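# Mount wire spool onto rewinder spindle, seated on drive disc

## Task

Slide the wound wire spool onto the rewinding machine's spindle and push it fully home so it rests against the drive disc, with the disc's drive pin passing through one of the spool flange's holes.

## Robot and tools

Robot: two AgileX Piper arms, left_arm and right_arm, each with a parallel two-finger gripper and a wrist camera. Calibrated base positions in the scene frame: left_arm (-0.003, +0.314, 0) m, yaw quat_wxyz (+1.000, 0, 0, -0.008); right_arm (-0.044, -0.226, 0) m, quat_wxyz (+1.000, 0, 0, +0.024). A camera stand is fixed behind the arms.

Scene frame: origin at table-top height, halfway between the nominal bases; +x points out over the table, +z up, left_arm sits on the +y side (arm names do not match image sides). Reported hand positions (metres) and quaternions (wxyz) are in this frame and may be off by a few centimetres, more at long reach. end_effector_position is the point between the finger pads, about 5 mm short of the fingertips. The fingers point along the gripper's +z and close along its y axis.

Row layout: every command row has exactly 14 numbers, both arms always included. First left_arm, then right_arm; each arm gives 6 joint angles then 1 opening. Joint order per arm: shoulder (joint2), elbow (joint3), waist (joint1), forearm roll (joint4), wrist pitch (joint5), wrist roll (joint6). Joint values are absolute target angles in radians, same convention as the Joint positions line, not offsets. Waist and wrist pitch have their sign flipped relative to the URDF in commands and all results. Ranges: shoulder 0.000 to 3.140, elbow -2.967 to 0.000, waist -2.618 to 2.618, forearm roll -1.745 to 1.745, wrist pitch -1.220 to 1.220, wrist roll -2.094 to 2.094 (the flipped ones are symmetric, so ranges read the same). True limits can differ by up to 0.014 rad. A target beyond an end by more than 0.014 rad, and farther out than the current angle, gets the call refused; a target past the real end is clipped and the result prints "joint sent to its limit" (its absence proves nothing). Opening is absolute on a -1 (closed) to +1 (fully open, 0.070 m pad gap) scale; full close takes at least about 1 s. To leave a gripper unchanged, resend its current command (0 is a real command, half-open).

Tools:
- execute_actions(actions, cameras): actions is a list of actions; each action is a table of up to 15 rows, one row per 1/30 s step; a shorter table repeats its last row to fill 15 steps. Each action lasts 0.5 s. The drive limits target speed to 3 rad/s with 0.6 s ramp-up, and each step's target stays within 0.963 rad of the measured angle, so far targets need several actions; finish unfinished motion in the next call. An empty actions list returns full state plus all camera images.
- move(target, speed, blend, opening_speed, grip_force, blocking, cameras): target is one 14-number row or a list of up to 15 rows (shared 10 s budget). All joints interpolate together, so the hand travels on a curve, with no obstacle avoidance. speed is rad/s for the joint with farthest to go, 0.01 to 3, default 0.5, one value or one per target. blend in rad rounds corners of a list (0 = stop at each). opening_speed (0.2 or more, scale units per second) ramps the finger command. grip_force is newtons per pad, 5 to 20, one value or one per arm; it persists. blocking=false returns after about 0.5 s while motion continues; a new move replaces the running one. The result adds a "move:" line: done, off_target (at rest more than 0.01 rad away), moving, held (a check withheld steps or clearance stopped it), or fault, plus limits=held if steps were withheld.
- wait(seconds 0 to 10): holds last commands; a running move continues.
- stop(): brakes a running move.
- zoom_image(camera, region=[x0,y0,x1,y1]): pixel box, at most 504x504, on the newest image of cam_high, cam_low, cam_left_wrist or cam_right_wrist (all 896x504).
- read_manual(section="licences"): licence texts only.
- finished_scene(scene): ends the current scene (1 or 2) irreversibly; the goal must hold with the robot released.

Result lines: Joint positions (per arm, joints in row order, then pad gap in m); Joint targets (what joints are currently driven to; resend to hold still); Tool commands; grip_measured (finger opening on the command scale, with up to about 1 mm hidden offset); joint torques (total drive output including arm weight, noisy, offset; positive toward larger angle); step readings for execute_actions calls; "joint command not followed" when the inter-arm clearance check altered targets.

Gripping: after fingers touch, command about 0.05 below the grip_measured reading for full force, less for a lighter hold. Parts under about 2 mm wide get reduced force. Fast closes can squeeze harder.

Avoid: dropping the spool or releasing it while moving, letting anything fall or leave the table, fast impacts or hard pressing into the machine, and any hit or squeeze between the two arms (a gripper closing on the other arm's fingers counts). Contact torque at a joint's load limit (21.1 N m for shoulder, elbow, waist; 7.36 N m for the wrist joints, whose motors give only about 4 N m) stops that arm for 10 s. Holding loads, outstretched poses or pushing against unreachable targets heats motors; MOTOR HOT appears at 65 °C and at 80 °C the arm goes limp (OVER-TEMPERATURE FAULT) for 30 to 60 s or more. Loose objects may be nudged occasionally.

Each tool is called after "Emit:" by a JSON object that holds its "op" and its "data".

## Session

Emit:
{"op": "execute_actions", "data": {"actions": []}}

Scene clock: 0.00 s.
left_arm: end_effector_position=(+0.2525, -0.0762, +0.3904) grip_measured=+0.99 end_effector_quat_wxyz=(+0.428, +0.574, +0.626, -0.309) | right_arm: end_effector_position=(+0.2820, -0.3620, +0.2096) grip_measured=+0.99 end_effector_quat_wxyz=(+0.307, +0.172, +0.932, -0.087)
Joint names: [shoulder, elbow, waist, forearm roll, wrist pitch, wrist roll]
Joint positions: left_arm=[1.626 -1.8 0.721 -0.709 -0.946 0.895 0.07] | right_arm=[1.324 -1.07 0.402 -0.092 -0.758 0.057 0.07]
Joint torques (N m): no reading
Motor temperatures (°C): left_arm=[31 30 33 34 32 29] | right_arm=[39 32 29 35 37 28]
Joint targets: left_arm=[1.626 -1.800 0.721 -0.709 -0.946 0.895] | right_arm=[1.324 -1.070 0.402 -0.092 -0.758 0.057]
Tool commands: left_gripper/opening=+1.0 right_gripper/opening=+1.0

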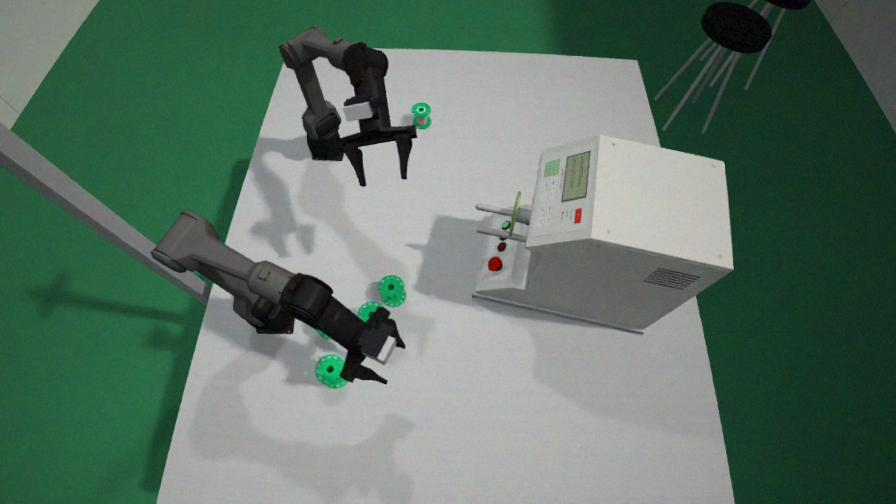

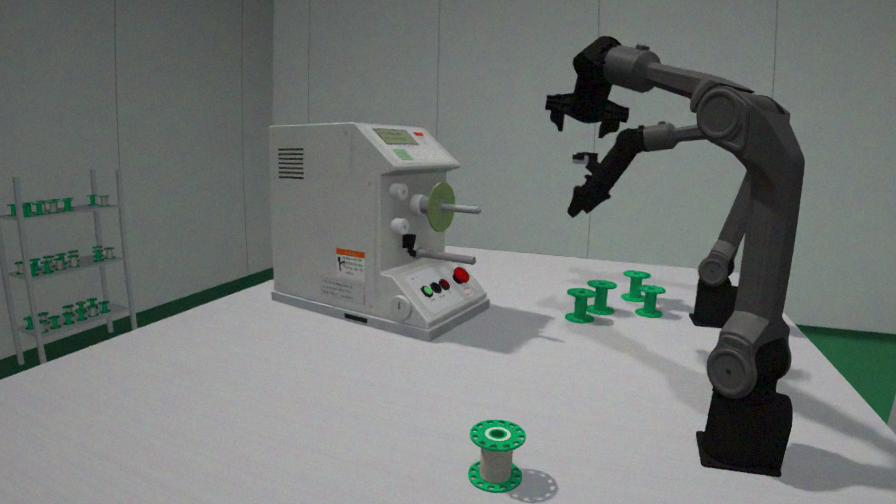

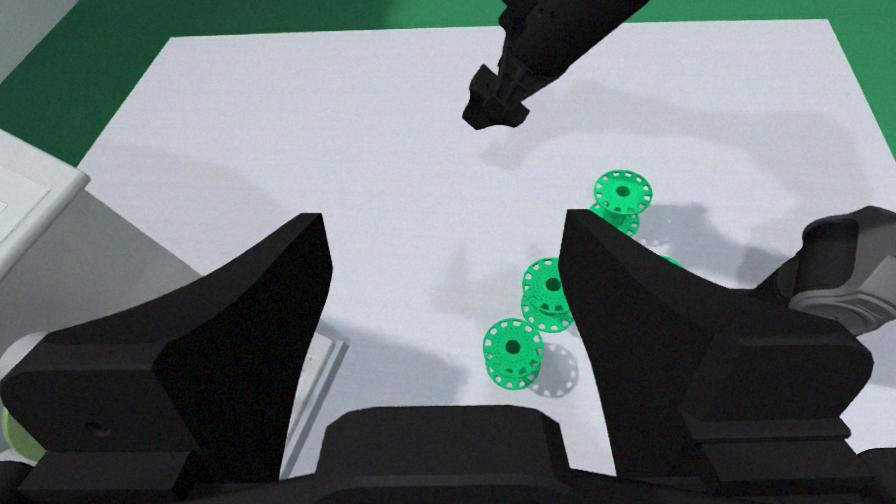

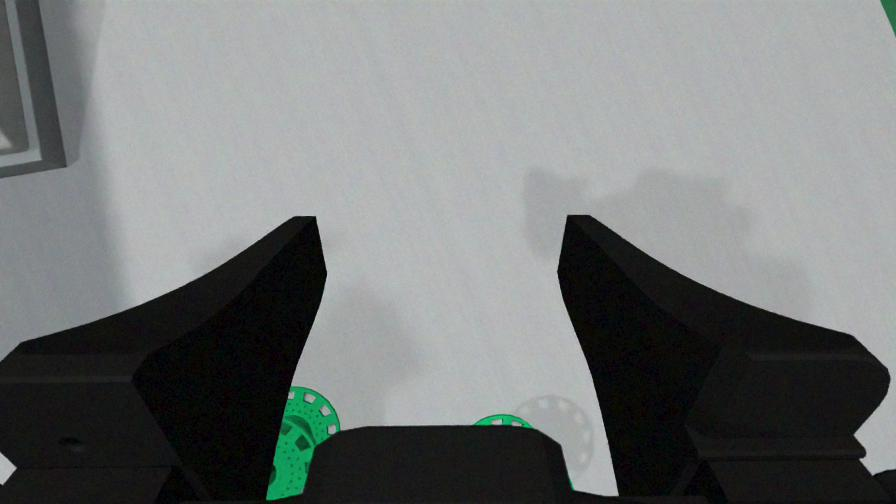

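Emit:
{"op": "zoom_image", "data": {"camera": "cam_high", "region": [400, 150, 640, 285]}}

Emit:
{"op": "zoom_image", "data": {"camera": "cam_low", "region": [260, 110, 510, 345]}}

Emit:
{"op": "zoom_image", "data": {"camera": "cam_low", "region": [430, 400, 590, 500]}}

Scaled by 2.100 from the camera's 896x504 image, which has a finer 1280x720 frame.

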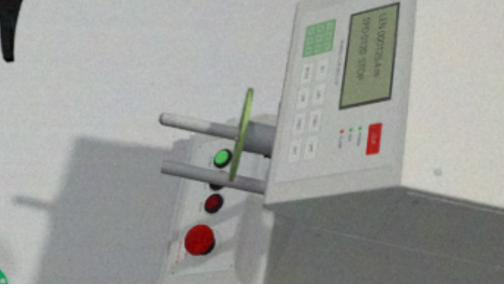

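Scaled by 2.016 from the camera's 896x504 image, which has a finer 1280x720 frame.

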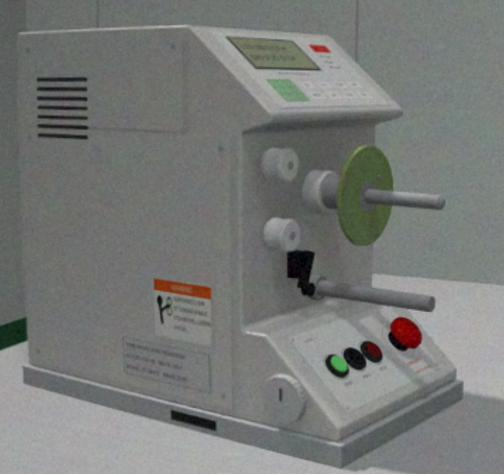

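Scaled by 3.150 from the camera's 896x504 image, which has a finer 1280x720 frame.

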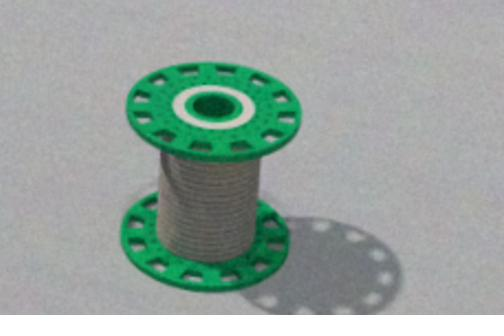

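Emit:
{"op": "move", "data": {"target": [1.0306,-0.7444,-0.566,0,-0.586,0,1,1.649,-0.583,-0.179,0,1.0658,0,1], "speed": 0.9, "cameras": ["cam_left_wrist", "cam_right_wrist", "cam_high"]}}

Scene clock: 30.03 s.
left_arm: end_effector_position=(+0.2477, +0.4680, +0.1996) grip_measured=+0.99 end_effector_quat_wxyz=(+0.368, -0.252, +0.889, +0.104) | right_arm: end_effector_position=(+0.3841, -0.1273, +0.2248) grip_measured=+0.99 end_effector_quat_wxyz=(+0.732, -0.077, +0.671, +0.084)
Joint names: [shoulder, elbow, waist, forearm roll, wrist pitch, wrist roll]
Joint positions: left_arm=[1.03 -0.742 -0.567 0 -0.586 -0.001 0.07] | right_arm=[1.649 -0.583 -0.179 0 1.066 0 0.07]
Joint torques (N m): left_arm=[-1.24 -8.44 1.21 -0.09 0.61 0.25] | right_arm=[-3.27 -4.31 1.34 0.13 1.08 -0.13]
Joint targets: left_arm=[1.031 -0.744 -0.566 0.000 -0.586 0.000] | right_arm=[1.649 -0.583 -0.179 0.000 1.066 0.000]
move: done
Images, in order (width x height): cam_high 896x504, cam_left_wrist 896x504, cam_right_wrist 896x504.

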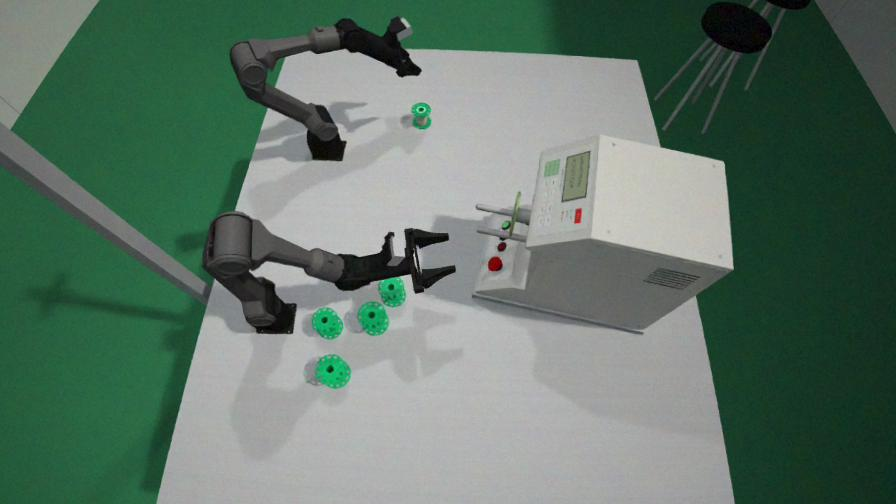

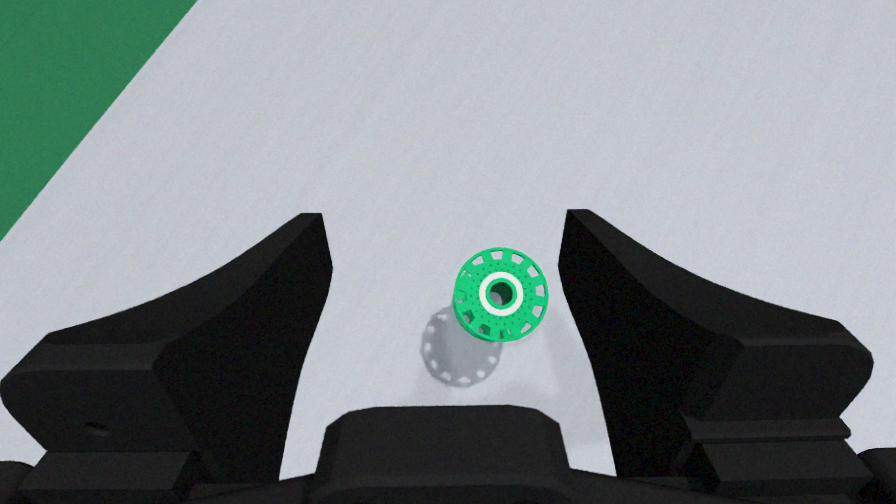

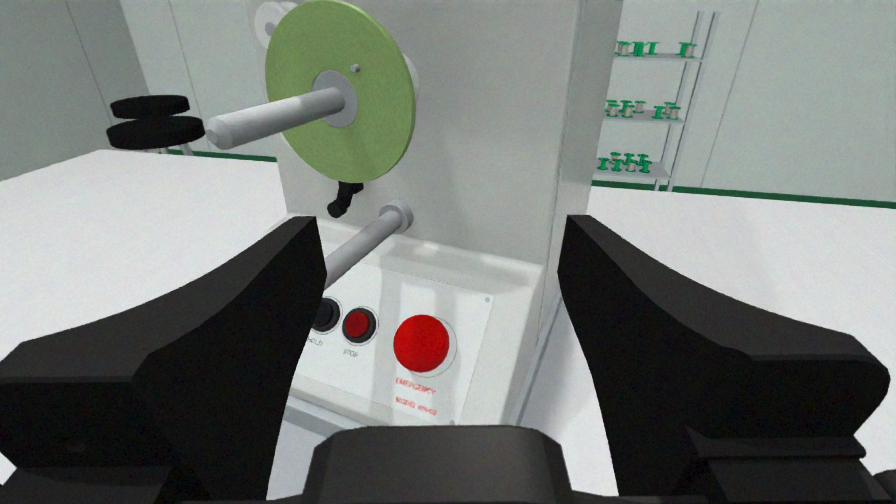

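Emit:
{"op": "zoom_image", "data": {"camera": "cam_right_wrist", "region": [190, 0, 440, 200]}}

Emit:
{"op": "zoom_image", "data": {"camera": "cam_left_wrist", "region": [410, 230, 570, 400]}}

Scaled by 2.016 from the camera's 896x504 image, which has a finer 1280x720 frame.

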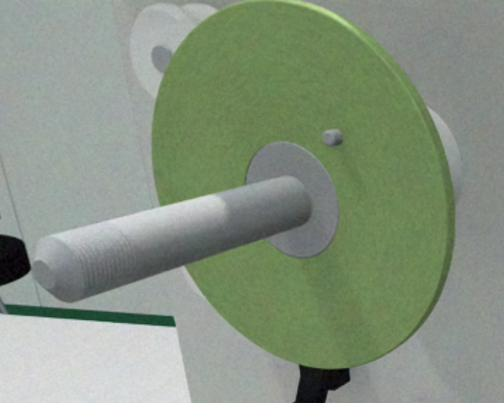

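Scaled by 2.965 from the camera's 896x504 image, which has a finer 1280x720 frame.

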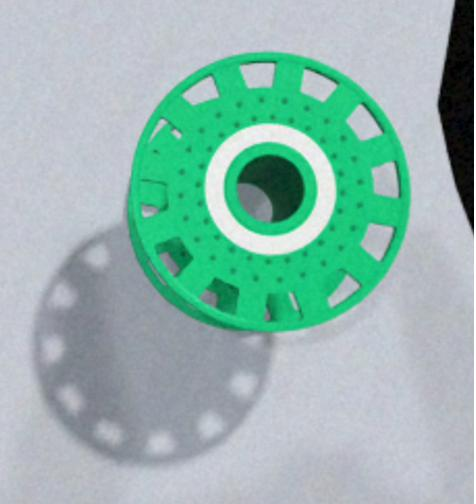

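Emit:
{"op": "move", "data": {"target": [1.6397,-1.1408,-0.4508,0,-1.1591,0,1,1.649,-0.583,-0.179,0,1.0658,0,1], "speed": 0.7, "cameras": ["cam_left_wrist"]}}

Scene clock: 64.50 s.
left_arm: end_effector_position=(+0.2658, +0.4388, +0.0997) grip_measured=+0.99 end_effector_quat_wxyz=(-0.001, -0.216, +0.976, +0.000) | right_arm: end_effector_position=(+0.3841, -0.1273, +0.2248) grip_measured=+0.99 end_effector_quat_wxyz=(+0.732, -0.077, +0.671, +0.084)
Joint names: [shoulder, elbow, waist, forearm roll, wrist pitch, wrist roll]
Joint positions: left_arm=[1.642 -1.141 -0.451 0 -1.159 0 0.07] | right_arm=[1.649 -0.583 -0.179 0 1.066 0 0.07]
Joint torques (N m): left_arm=[-6.74 -5.98 0.62 -0.04 0.15 0.25] | right_arm=[-4.09 -5.55 1.3 -0.06 1.27 -0.02]
Joint targets: left_arm=[1.640 -1.141 -0.451 0.000 -1.159 0.000] | right_arm=[1.649 -0.583 -0.179 0.000 1.066 0.000]
move: done
Images, in order (width x height): cam_left_wrist 896x504.

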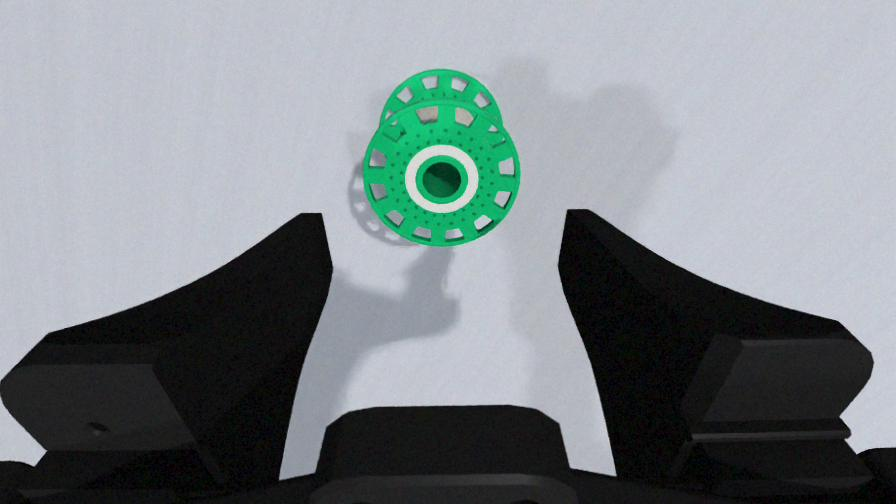

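Emit:
{"op": "zoom_image", "data": {"camera": "cam_left_wrist", "region": [340, 50, 540, 260]}}

Scaled by 2.400 from the camera's 896x504 image, which has a finer 1280x720 frame.

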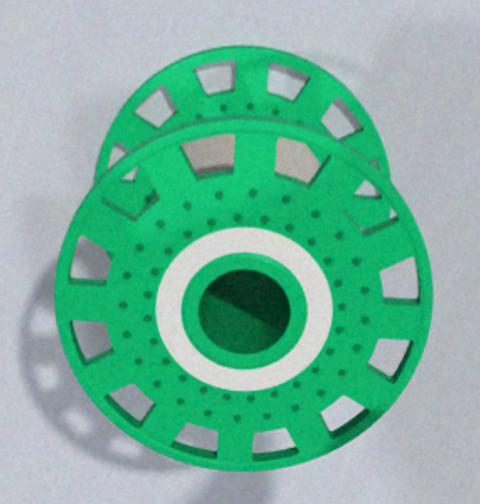

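Emit:
{"op": "move", "data": {"target": [[1.7224,-1.0071,-0.4572,0,-0.9427,0,1,1.649,-0.583,-0.179,0,1.0658,0,1],[1.7224,-1.0071,-0.4572,0,-0.9427,0,0.5,1.649,-0.583,-0.179,0,1.0658,0,1]], "speed": 0.4, "opening_speed": 0.6, "grip_force": [12, 20], "cameras": ["cam_left_wrist", "cam_low"]}}

Scene clock: 70.87 s.
left_arm: end_effector_position=(+0.2648, +0.4405, +0.0447) grip_measured=+0.71 end_effector_quat_wxyz=(+0.000, -0.219, +0.976, +0.000) | right_arm: end_effector_position=(+0.3841, -0.1273, +0.2248) grip_measured=+0.99 end_effector_quat_wxyz=(+0.732, -0.077, +0.671, +0.084)
Joint names: [shoulder, elbow, waist, forearm roll, wrist pitch, wrist roll]
Joint positions: left_arm=[1.723 -1.006 -0.457 0 -0.942 0 0.06] | right_arm=[1.649 -0.583 -0.179 0 1.066 0 0.07]
Joint torques (N m): left_arm=[-7.48 -6.79 0.04 0.13 0.02 0.22] | right_arm=[-4.09 -5.53 1.31 -0.06 1.27 -0.02]
Joint targets: left_arm=[1.722 -1.007 -0.457 0.000 -0.943 0.000] | right_arm=[1.649 -0.583 -0.179 0.000 1.066 0.000]
grip_force (N): 12, 20
move: done
Images, in order (width x height): cam_low 896x504, cam_left_wrist 896x504.

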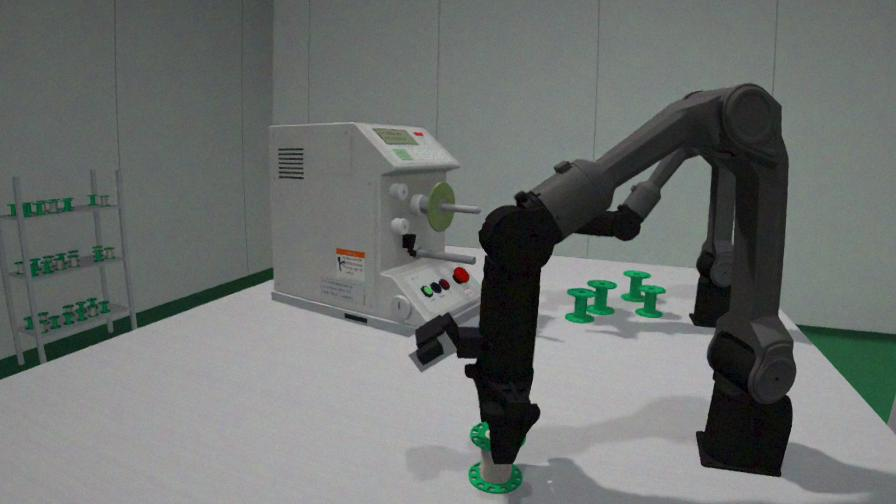

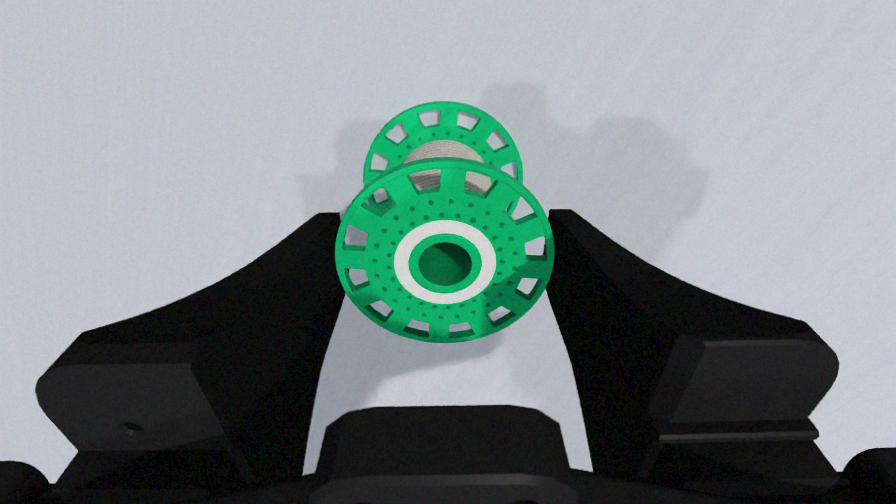

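Emit:
{"op": "move", "data": {"target": [[1.6397,-1.1408,-0.4572,0,-1.1591,0,0.5,1.649,-0.583,-0.179,0,1.0658,0,1],[1.8783,-1.3655,0.5535,0,-1.1452,0,0.5,1.649,-0.583,-0.179,0,1.0658,0,1],[1.9172,-1.3017,0.5535,0,-1.0425,0,0.5,1.649,-0.583,-0.179,0,1.0658,0,1]], "speed": [0.5, 0.8, 0.2], "blend": [0.04, 0.03, 0], "cameras": ["cam_left_wrist", "cam_low", "cam_high", "cam_right_wrist"]}}

Scene clock: 76.93 s.
left_arm: end_effector_position=(+0.2997, +0.1201, +0.0458) grip_measured=+0.71 end_effector_quat_wxyz=(-0.001, +0.281, +0.960, +0.000) | right_arm: end_effector_position=(+0.3841, -0.1273, +0.2248) grip_measured=+0.99 end_effector_quat_wxyz=(+0.732, -0.077, +0.671, +0.084)
Joint names: [shoulder, elbow, waist, forearm roll, wrist pitch, wrist roll]
Joint positions: left_arm=[1.918 -1.301 0.554 0 -1.042 0 0.06] | right_arm=[1.649 -0.583 -0.179 0 1.066 0 0.07]
Joint torques (N m): left_arm=[-9.22 -6.78 -0.28 -0.11 0.01 0.19] | right_arm=[-4.1 -5.57 1.28 -0.06 1.27 -0.02]
Joint targets: left_arm=[1.917 -1.302 0.554 0.000 -1.043 0.000] | right_arm=[1.649 -0.583 -0.179 0.000 1.066 0.000]
grip_force (N): 12, 20
move: done

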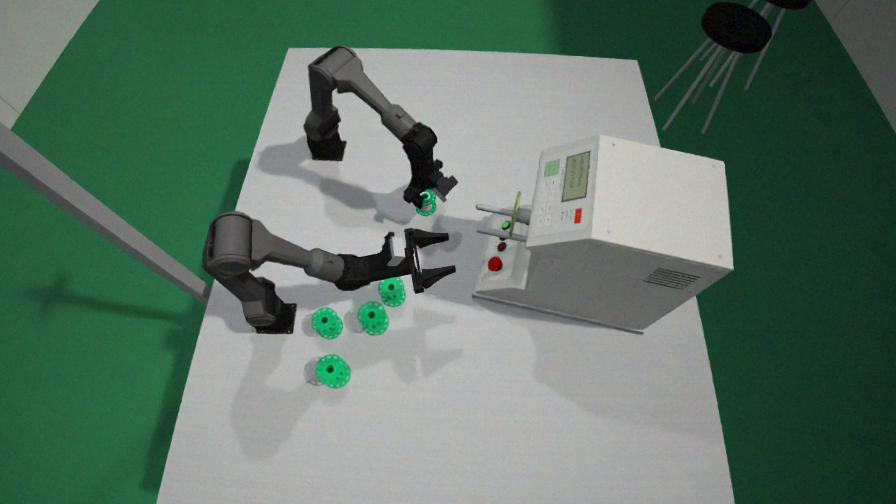

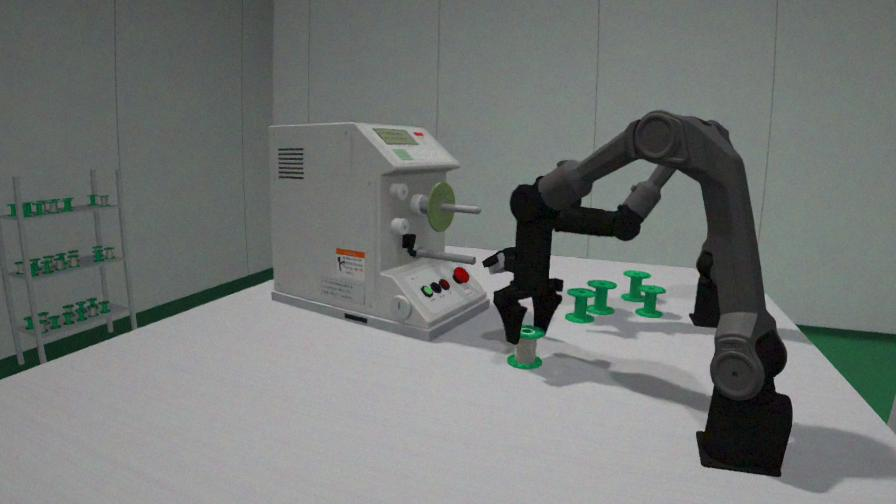

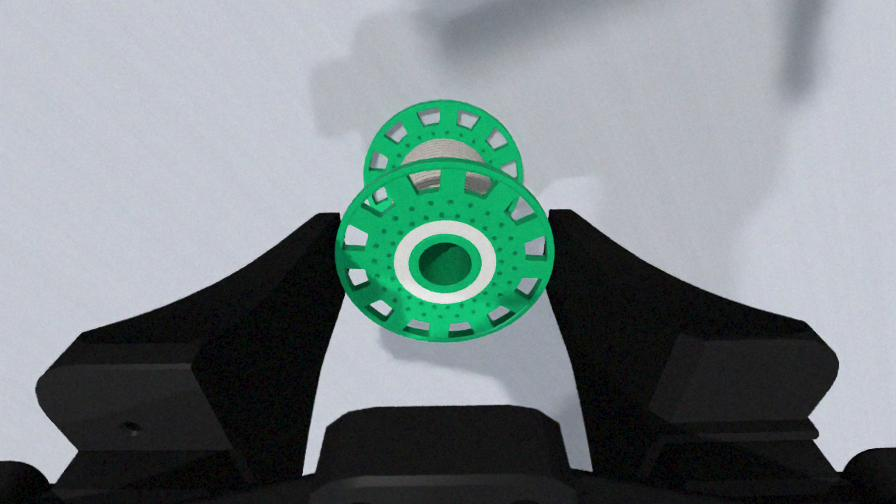

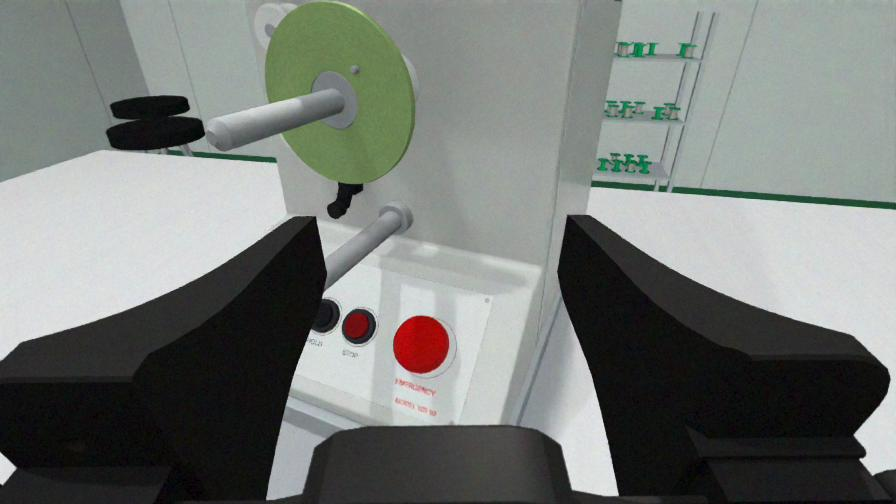

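Emit:
{"op": "move", "data": {"target": [[1.9191,-1.2982,0.5535,0,-1.0371,0,0.5,1.649,-0.583,-0.179,0,1.0658,0,1],[1.9191,-1.2982,0.5535,0,-1.0371,0,1,1.649,-0.583,-0.179,0,1.0658,0,1]], "speed": 0.1, "opening_speed": 0.6, "cameras": ["cam_left_wrist"]}}

Scene clock: 80.10 s.
left_arm: end_effector_position=(+0.2998, +0.1200, +0.0450) grip_measured=+0.99 end_effector_quat_wxyz=(+0.000, +0.281, +0.960, +0.000) | right_arm: end_effector_position=(+0.3841, -0.1273, +0.2248) grip_measured=+0.99 end_effector_quat_wxyz=(+0.732, -0.077, +0.671, +0.084)
Joint names: [shoulder, elbow, waist, forearm roll, wrist pitch, wrist roll]
Joint positions: left_arm=[1.919 -1.299 0.554 0 -1.038 0 0.07] | right_arm=[1.649 -0.583 -0.179 0 1.066 0 0.07]
Joint torques (N m): left_arm=[-7.83 -5.01 -0.21 0 0.1 0.18] | right_arm=[-4.08 -5.55 1.27 -0.06 1.27 -0.02]
Joint targets: left_arm=[1.919 -1.298 0.553 0.000 -1.037 0.000] | right_arm=[1.649 -0.583 -0.179 0.000 1.066 0.000]
grip_force (N): 12, 20
move: done
Images, in order (width x height): cam_left_wrist 896x504.

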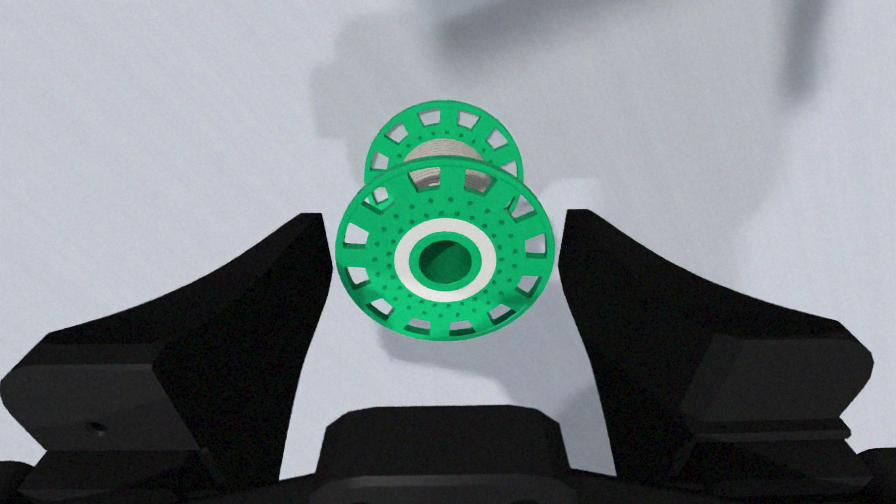

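Emit:
{"op": "move", "data": {"target": [[1.8783,-1.3655,0.5535,0,-1.1452,0,1,1.649,-0.583,-0.179,0,1.0658,0,1],[1.6138,-1.857,0.6926,0,-1.0844,0,1,1.649,-0.583,-0.179,0,1.0658,0,1],[1.6138,-1.857,0.6926,0,-1.0844,0,1,1.9495,-0.4582,-0.8837,0.2877,1.0964,-0.0495,1]], "speed": [0.3, 0.8, 0.7], "blend": [0.02, 0.05, 0], "cameras": ["cam_left_wrist", "cam_right_wrist", "cam_high"]}}

Scene clock: 95.47 s.
left_arm: end_effector_position=(+0.3329, +0.0259, +0.3539) grip_measured=+0.99 end_effector_quat_wxyz=(+0.373, +0.318, +0.861, -0.138) | right_arm: end_effector_position=(+0.2434, +0.0667, +0.0583) grip_measured=+0.99 end_effector_quat_wxyz=(+0.555, -0.263, +0.766, +0.191)
Joint names: [shoulder, elbow, waist, forearm roll, wrist pitch, wrist roll]
Joint positions: left_arm=[1.614 -1.857 0.693 0 -1.084 0 0.07] | right_arm=[1.951 -0.458 -0.884 0.288 1.096 -0.049 0.07]
Joint torques (N m): left_arm=[-5.26 -5.32 -0.32 0.04 0.48 0.14] | right_arm=[-4.52 -2.43 1.25 0.08 1.19 -0.1]
Joint targets: left_arm=[1.614 -1.857 0.693 0.000 -1.084 0.000] | right_arm=[1.950 -0.458 -0.884 0.288 1.096 -0.049]
grip_force (N): 12, 20
move: done
Images, in order (width x height): cam_high 896x504, cam_left_wrist 896x504, cam_right_wrist 896x504.

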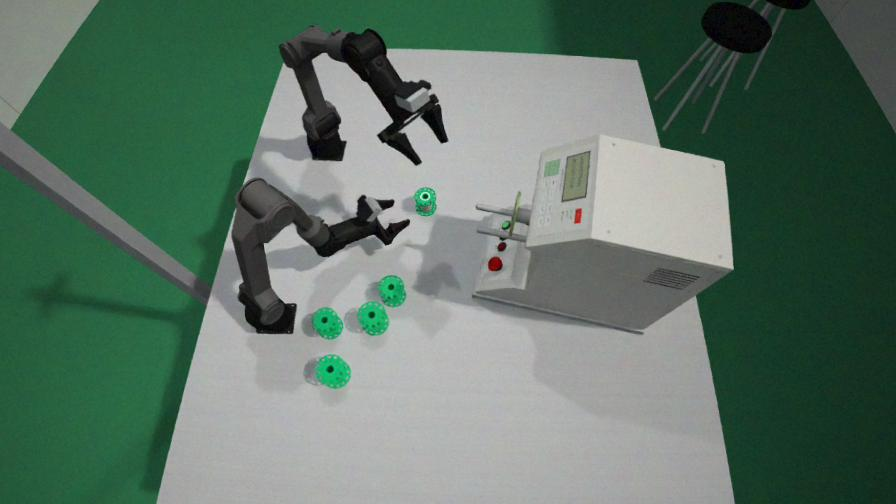

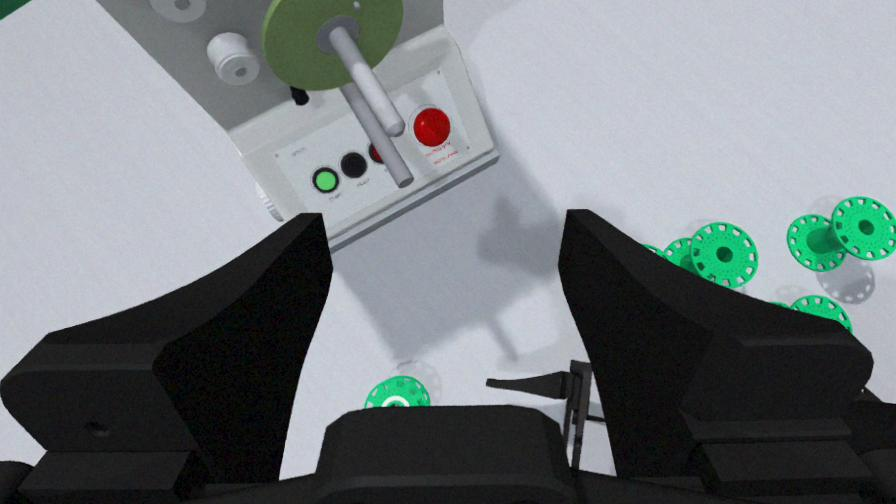

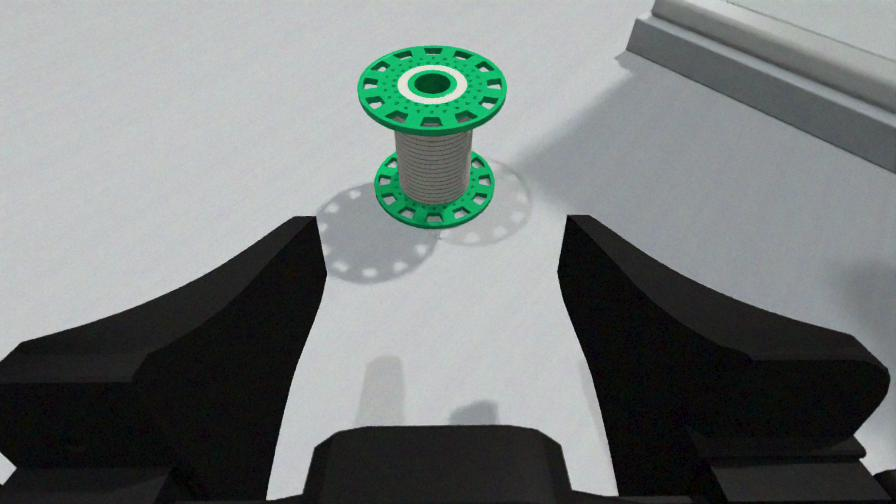

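Emit:
{"op": "move", "data": {"target": [1.6138,-1.857,0.6926,0,-1.0844,0,1,2.0715,-0.6285,-0.8511,0.2594,1.0481,-0.0576,1], "speed": 0.3, "cameras": ["cam_right_wrist", "cam_low"]}}

Emit:
{"op": "zoom_image", "data": {"camera": "cam_low", "region": [490, 260, 610, 380]}}

Scene clock: 102.13 s.
left_arm: end_effector_position=(+0.3329, +0.0259, +0.3539) grip_measured=+0.99 end_effector_quat_wxyz=(+0.373, +0.318, +0.861, -0.138) | right_arm: end_effector_position=(+0.2745, +0.0952, +0.0433) grip_measured=+0.99 end_effector_quat_wxyz=(+0.556, -0.263, +0.765, +0.192)
Joint names: [shoulder, elbow, waist, forearm roll, wrist pitch, wrist roll]
Joint positions: left_arm=[1.614 -1.857 0.693 0 -1.084 0 0.07] | right_arm=[2.073 -0.631 -0.851 0.26 1.048 -0.057 0.07]
Joint torques (N m): left_arm=[-5.27 -5.28 -0.31 0.03 0.49 0.12] | right_arm=[-5.1 -1.64 0.62 0.02 1.26 -0.14]
Joint targets: left_arm=[1.614 -1.857 0.693 0.000 -1.084 0.000] | right_arm=[2.072 -0.628 -0.851 0.259 1.048 -0.058]
grip_force (N): 12, 20
move: done
Images, in order (width x height): cam_low 896x504, cam_right_wrist 896x504.

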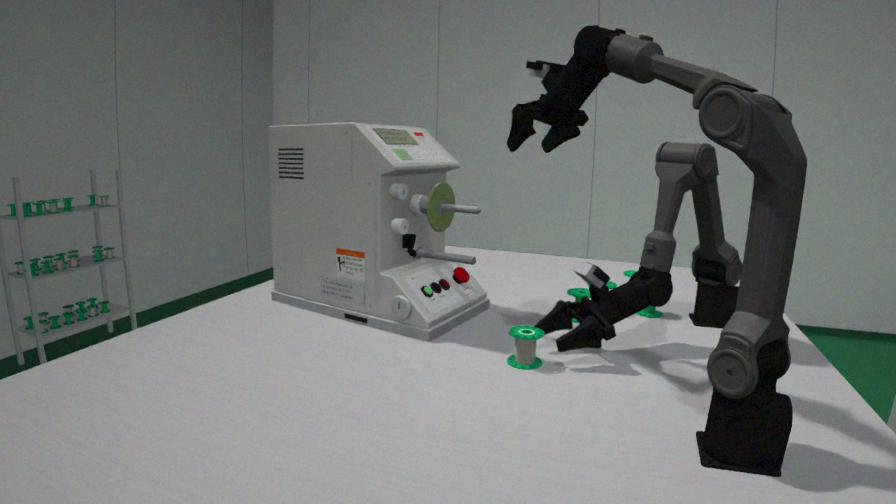

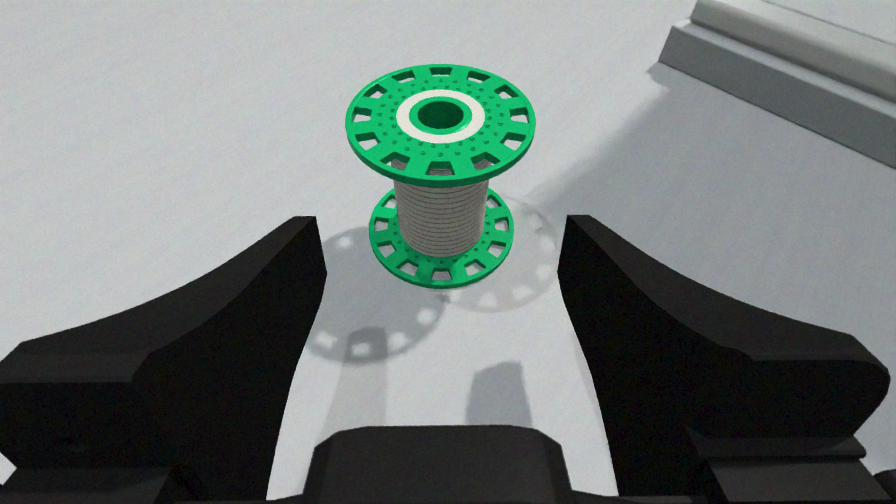

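Scaled by 4.200 from the camera's 896x504 image, which has a finer 1280x720 frame.

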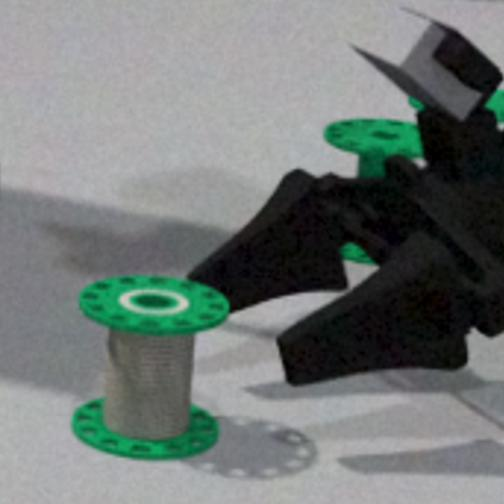

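Emit:
{"op": "execute_actions", "data": {"actions": [], "cameras": ["cam_right_wrist","cam_high"]}}

Scene clock: 110.73 s.
left_arm: end_effector_position=(+0.3329, +0.0259, +0.3539) grip_measured=+0.99 end_effector_quat_wxyz=(+0.373, +0.318, +0.861, -0.138) | right_arm: end_effector_position=(+0.2742, +0.0948, +0.0431) grip_measured=+0.99 end_effector_quat_wxyz=(+0.556, -0.263, +0.765, +0.191)
Joint names: [shoulder, elbow, waist, forearm roll, wrist pitch, wrist roll]
Joint positions: left_arm=[1.614 -1.857 0.693 0 -1.084 0 0.07] | right_arm=[2.072 -0.629 -0.851 0.26 1.048 -0.057 0.07]
Joint torques (N m): left_arm=[-5.26 -5.32 -0.31 0.03 0.48 0.1] | right_arm=[-5.28 -1.7 0 0.11 1.26 -0.02]
Motor temperatures (°C): left_arm=[32 31 33 33 32 29] | right_arm=[40 32 29 35 39 28]
Joint targets: left_arm=[1.614 -1.857 0.693 0.000 -1.084 0.000] | right_arm=[2.071 -0.629 -0.851 0.259 1.048 -0.058]
Tool commands: left_gripper/opening=+1.0 right_gripper/opening=+1.0
grip_force (N): 12, 20
Images, in order (width x height): cam_high 896x504, cam_right_wrist 896x504.

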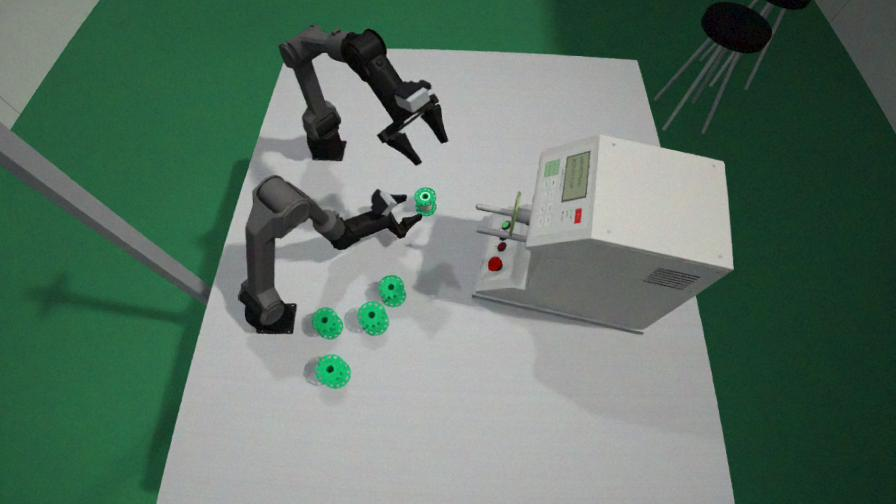

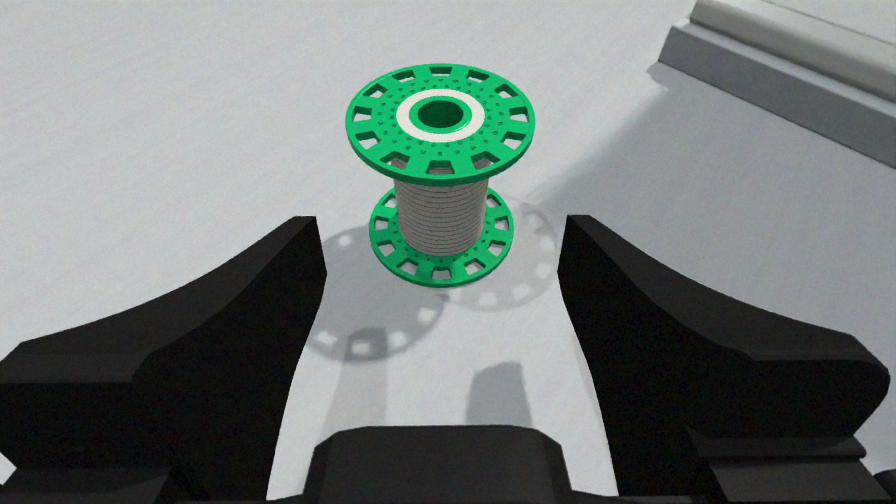

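Emit:
{"op": "move", "data": {"target": [1.6138,-1.857,0.6926,0,-1.0844,0,1,2.1825,-0.8115,-0.8158,0.2309,0.9762,-0.0682,1], "speed": 0.12, "cameras": ["cam_right_wrist","cam_low"]}}

Scene clock: 118.63 s.
left_arm: end_effector_position=(+0.3329, +0.0259, +0.3539) grip_measured=+0.99 end_effector_quat_wxyz=(+0.373, +0.318, +0.861, -0.138) | right_arm: end_effector_position=(+0.3078, +0.1211, +0.0292) grip_measured=+0.99 end_effector_quat_wxyz=(+0.556, -0.263, +0.765, +0.192)
Joint names: [shoulder, elbow, waist, forearm roll, wrist pitch, wrist roll]
Joint positions: left_arm=[1.614 -1.857 0.693 0 -1.084 0 0.07] | right_arm=[2.183 -0.812 -0.816 0.231 0.976 -0.067 0.07]
Joint torques (N m): left_arm=[-5.26 -5.3 -0.28 0.03 0.49 0.08] | right_arm=[-5.18 -3.03 0.9 -0.06 1.19 -0.14]
Joint targets: left_arm=[1.614 -1.857 0.693 0.000 -1.084 0.000] | right_arm=[2.183 -0.811 -0.816 0.231 0.976 -0.068]
grip_force (N): 12, 20
move: done
Images, in order (width x height): cam_low 896x504, cam_right_wrist 896x504.

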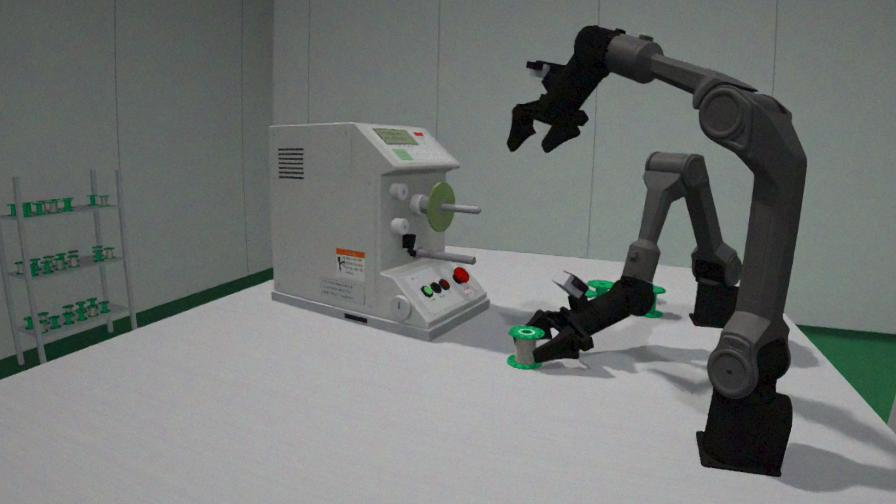

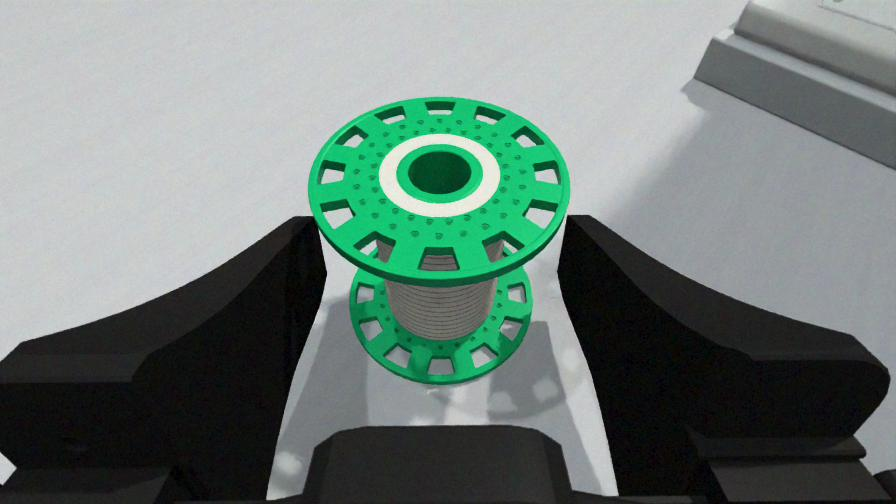

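Emit:
{"op": "move", "data": {"target": [1.6138,-1.857,0.6926,0,-1.0844,0,1,2.1825,-0.8115,-0.8158,0.2309,0.9762,-0.0682,-0.08], "speed": 0.12, "opening_speed": 0.6, "grip_force": [12, 10], "cameras": ["cam_right_wrist"]}}

Scene clock: 121.87 s.
left_arm: end_effector_position=(+0.3329, +0.0259, +0.3539) grip_measured=+0.99 end_effector_quat_wxyz=(+0.373, +0.318, +0.861, -0.138) | right_arm: end_effector_position=(+0.3077, +0.1209, +0.0289) grip_measured=+0.00 end_effector_quat_wxyz=(+0.556, -0.263, +0.765, +0.191)
Joint names: [shoulder, elbow, waist, forearm roll, wrist pitch, wrist roll]
Joint positions: left_arm=[1.614 -1.857 0.693 0 -1.084 0 0.07] | right_arm=[2.183 -0.812 -0.816 0.231 0.976 -0.067 0.035]
Joint torques (N m): left_arm=[-5.24 -5.34 -0.31 0.03 0.48 0.06] | right_arm=[-5.92 -2.13 0.42 0.06 1.24 -0.1]
Joint targets: left_arm=[1.614 -1.857 0.693 0.000 -1.084 0.000] | right_arm=[2.183 -0.811 -0.816 0.231 0.976 -0.068]
grip_force (N): 12, 10
move: done
Images, in order (width x height): cam_right_wrist 896x504.

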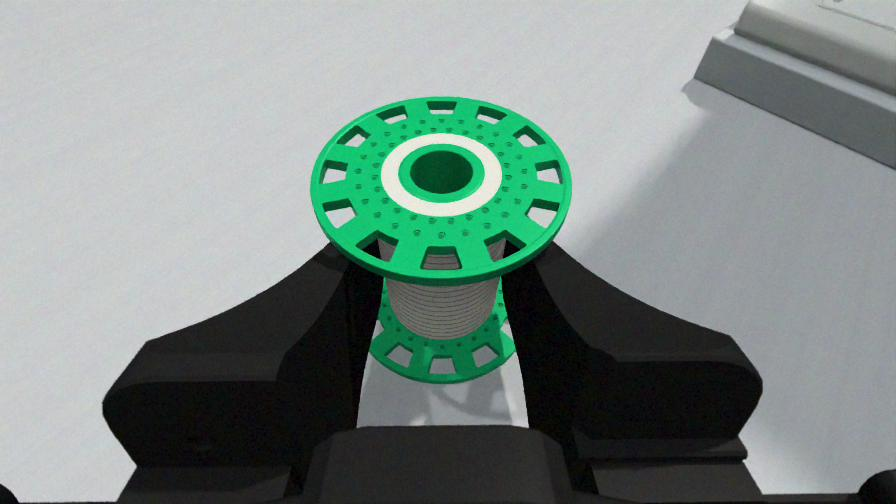

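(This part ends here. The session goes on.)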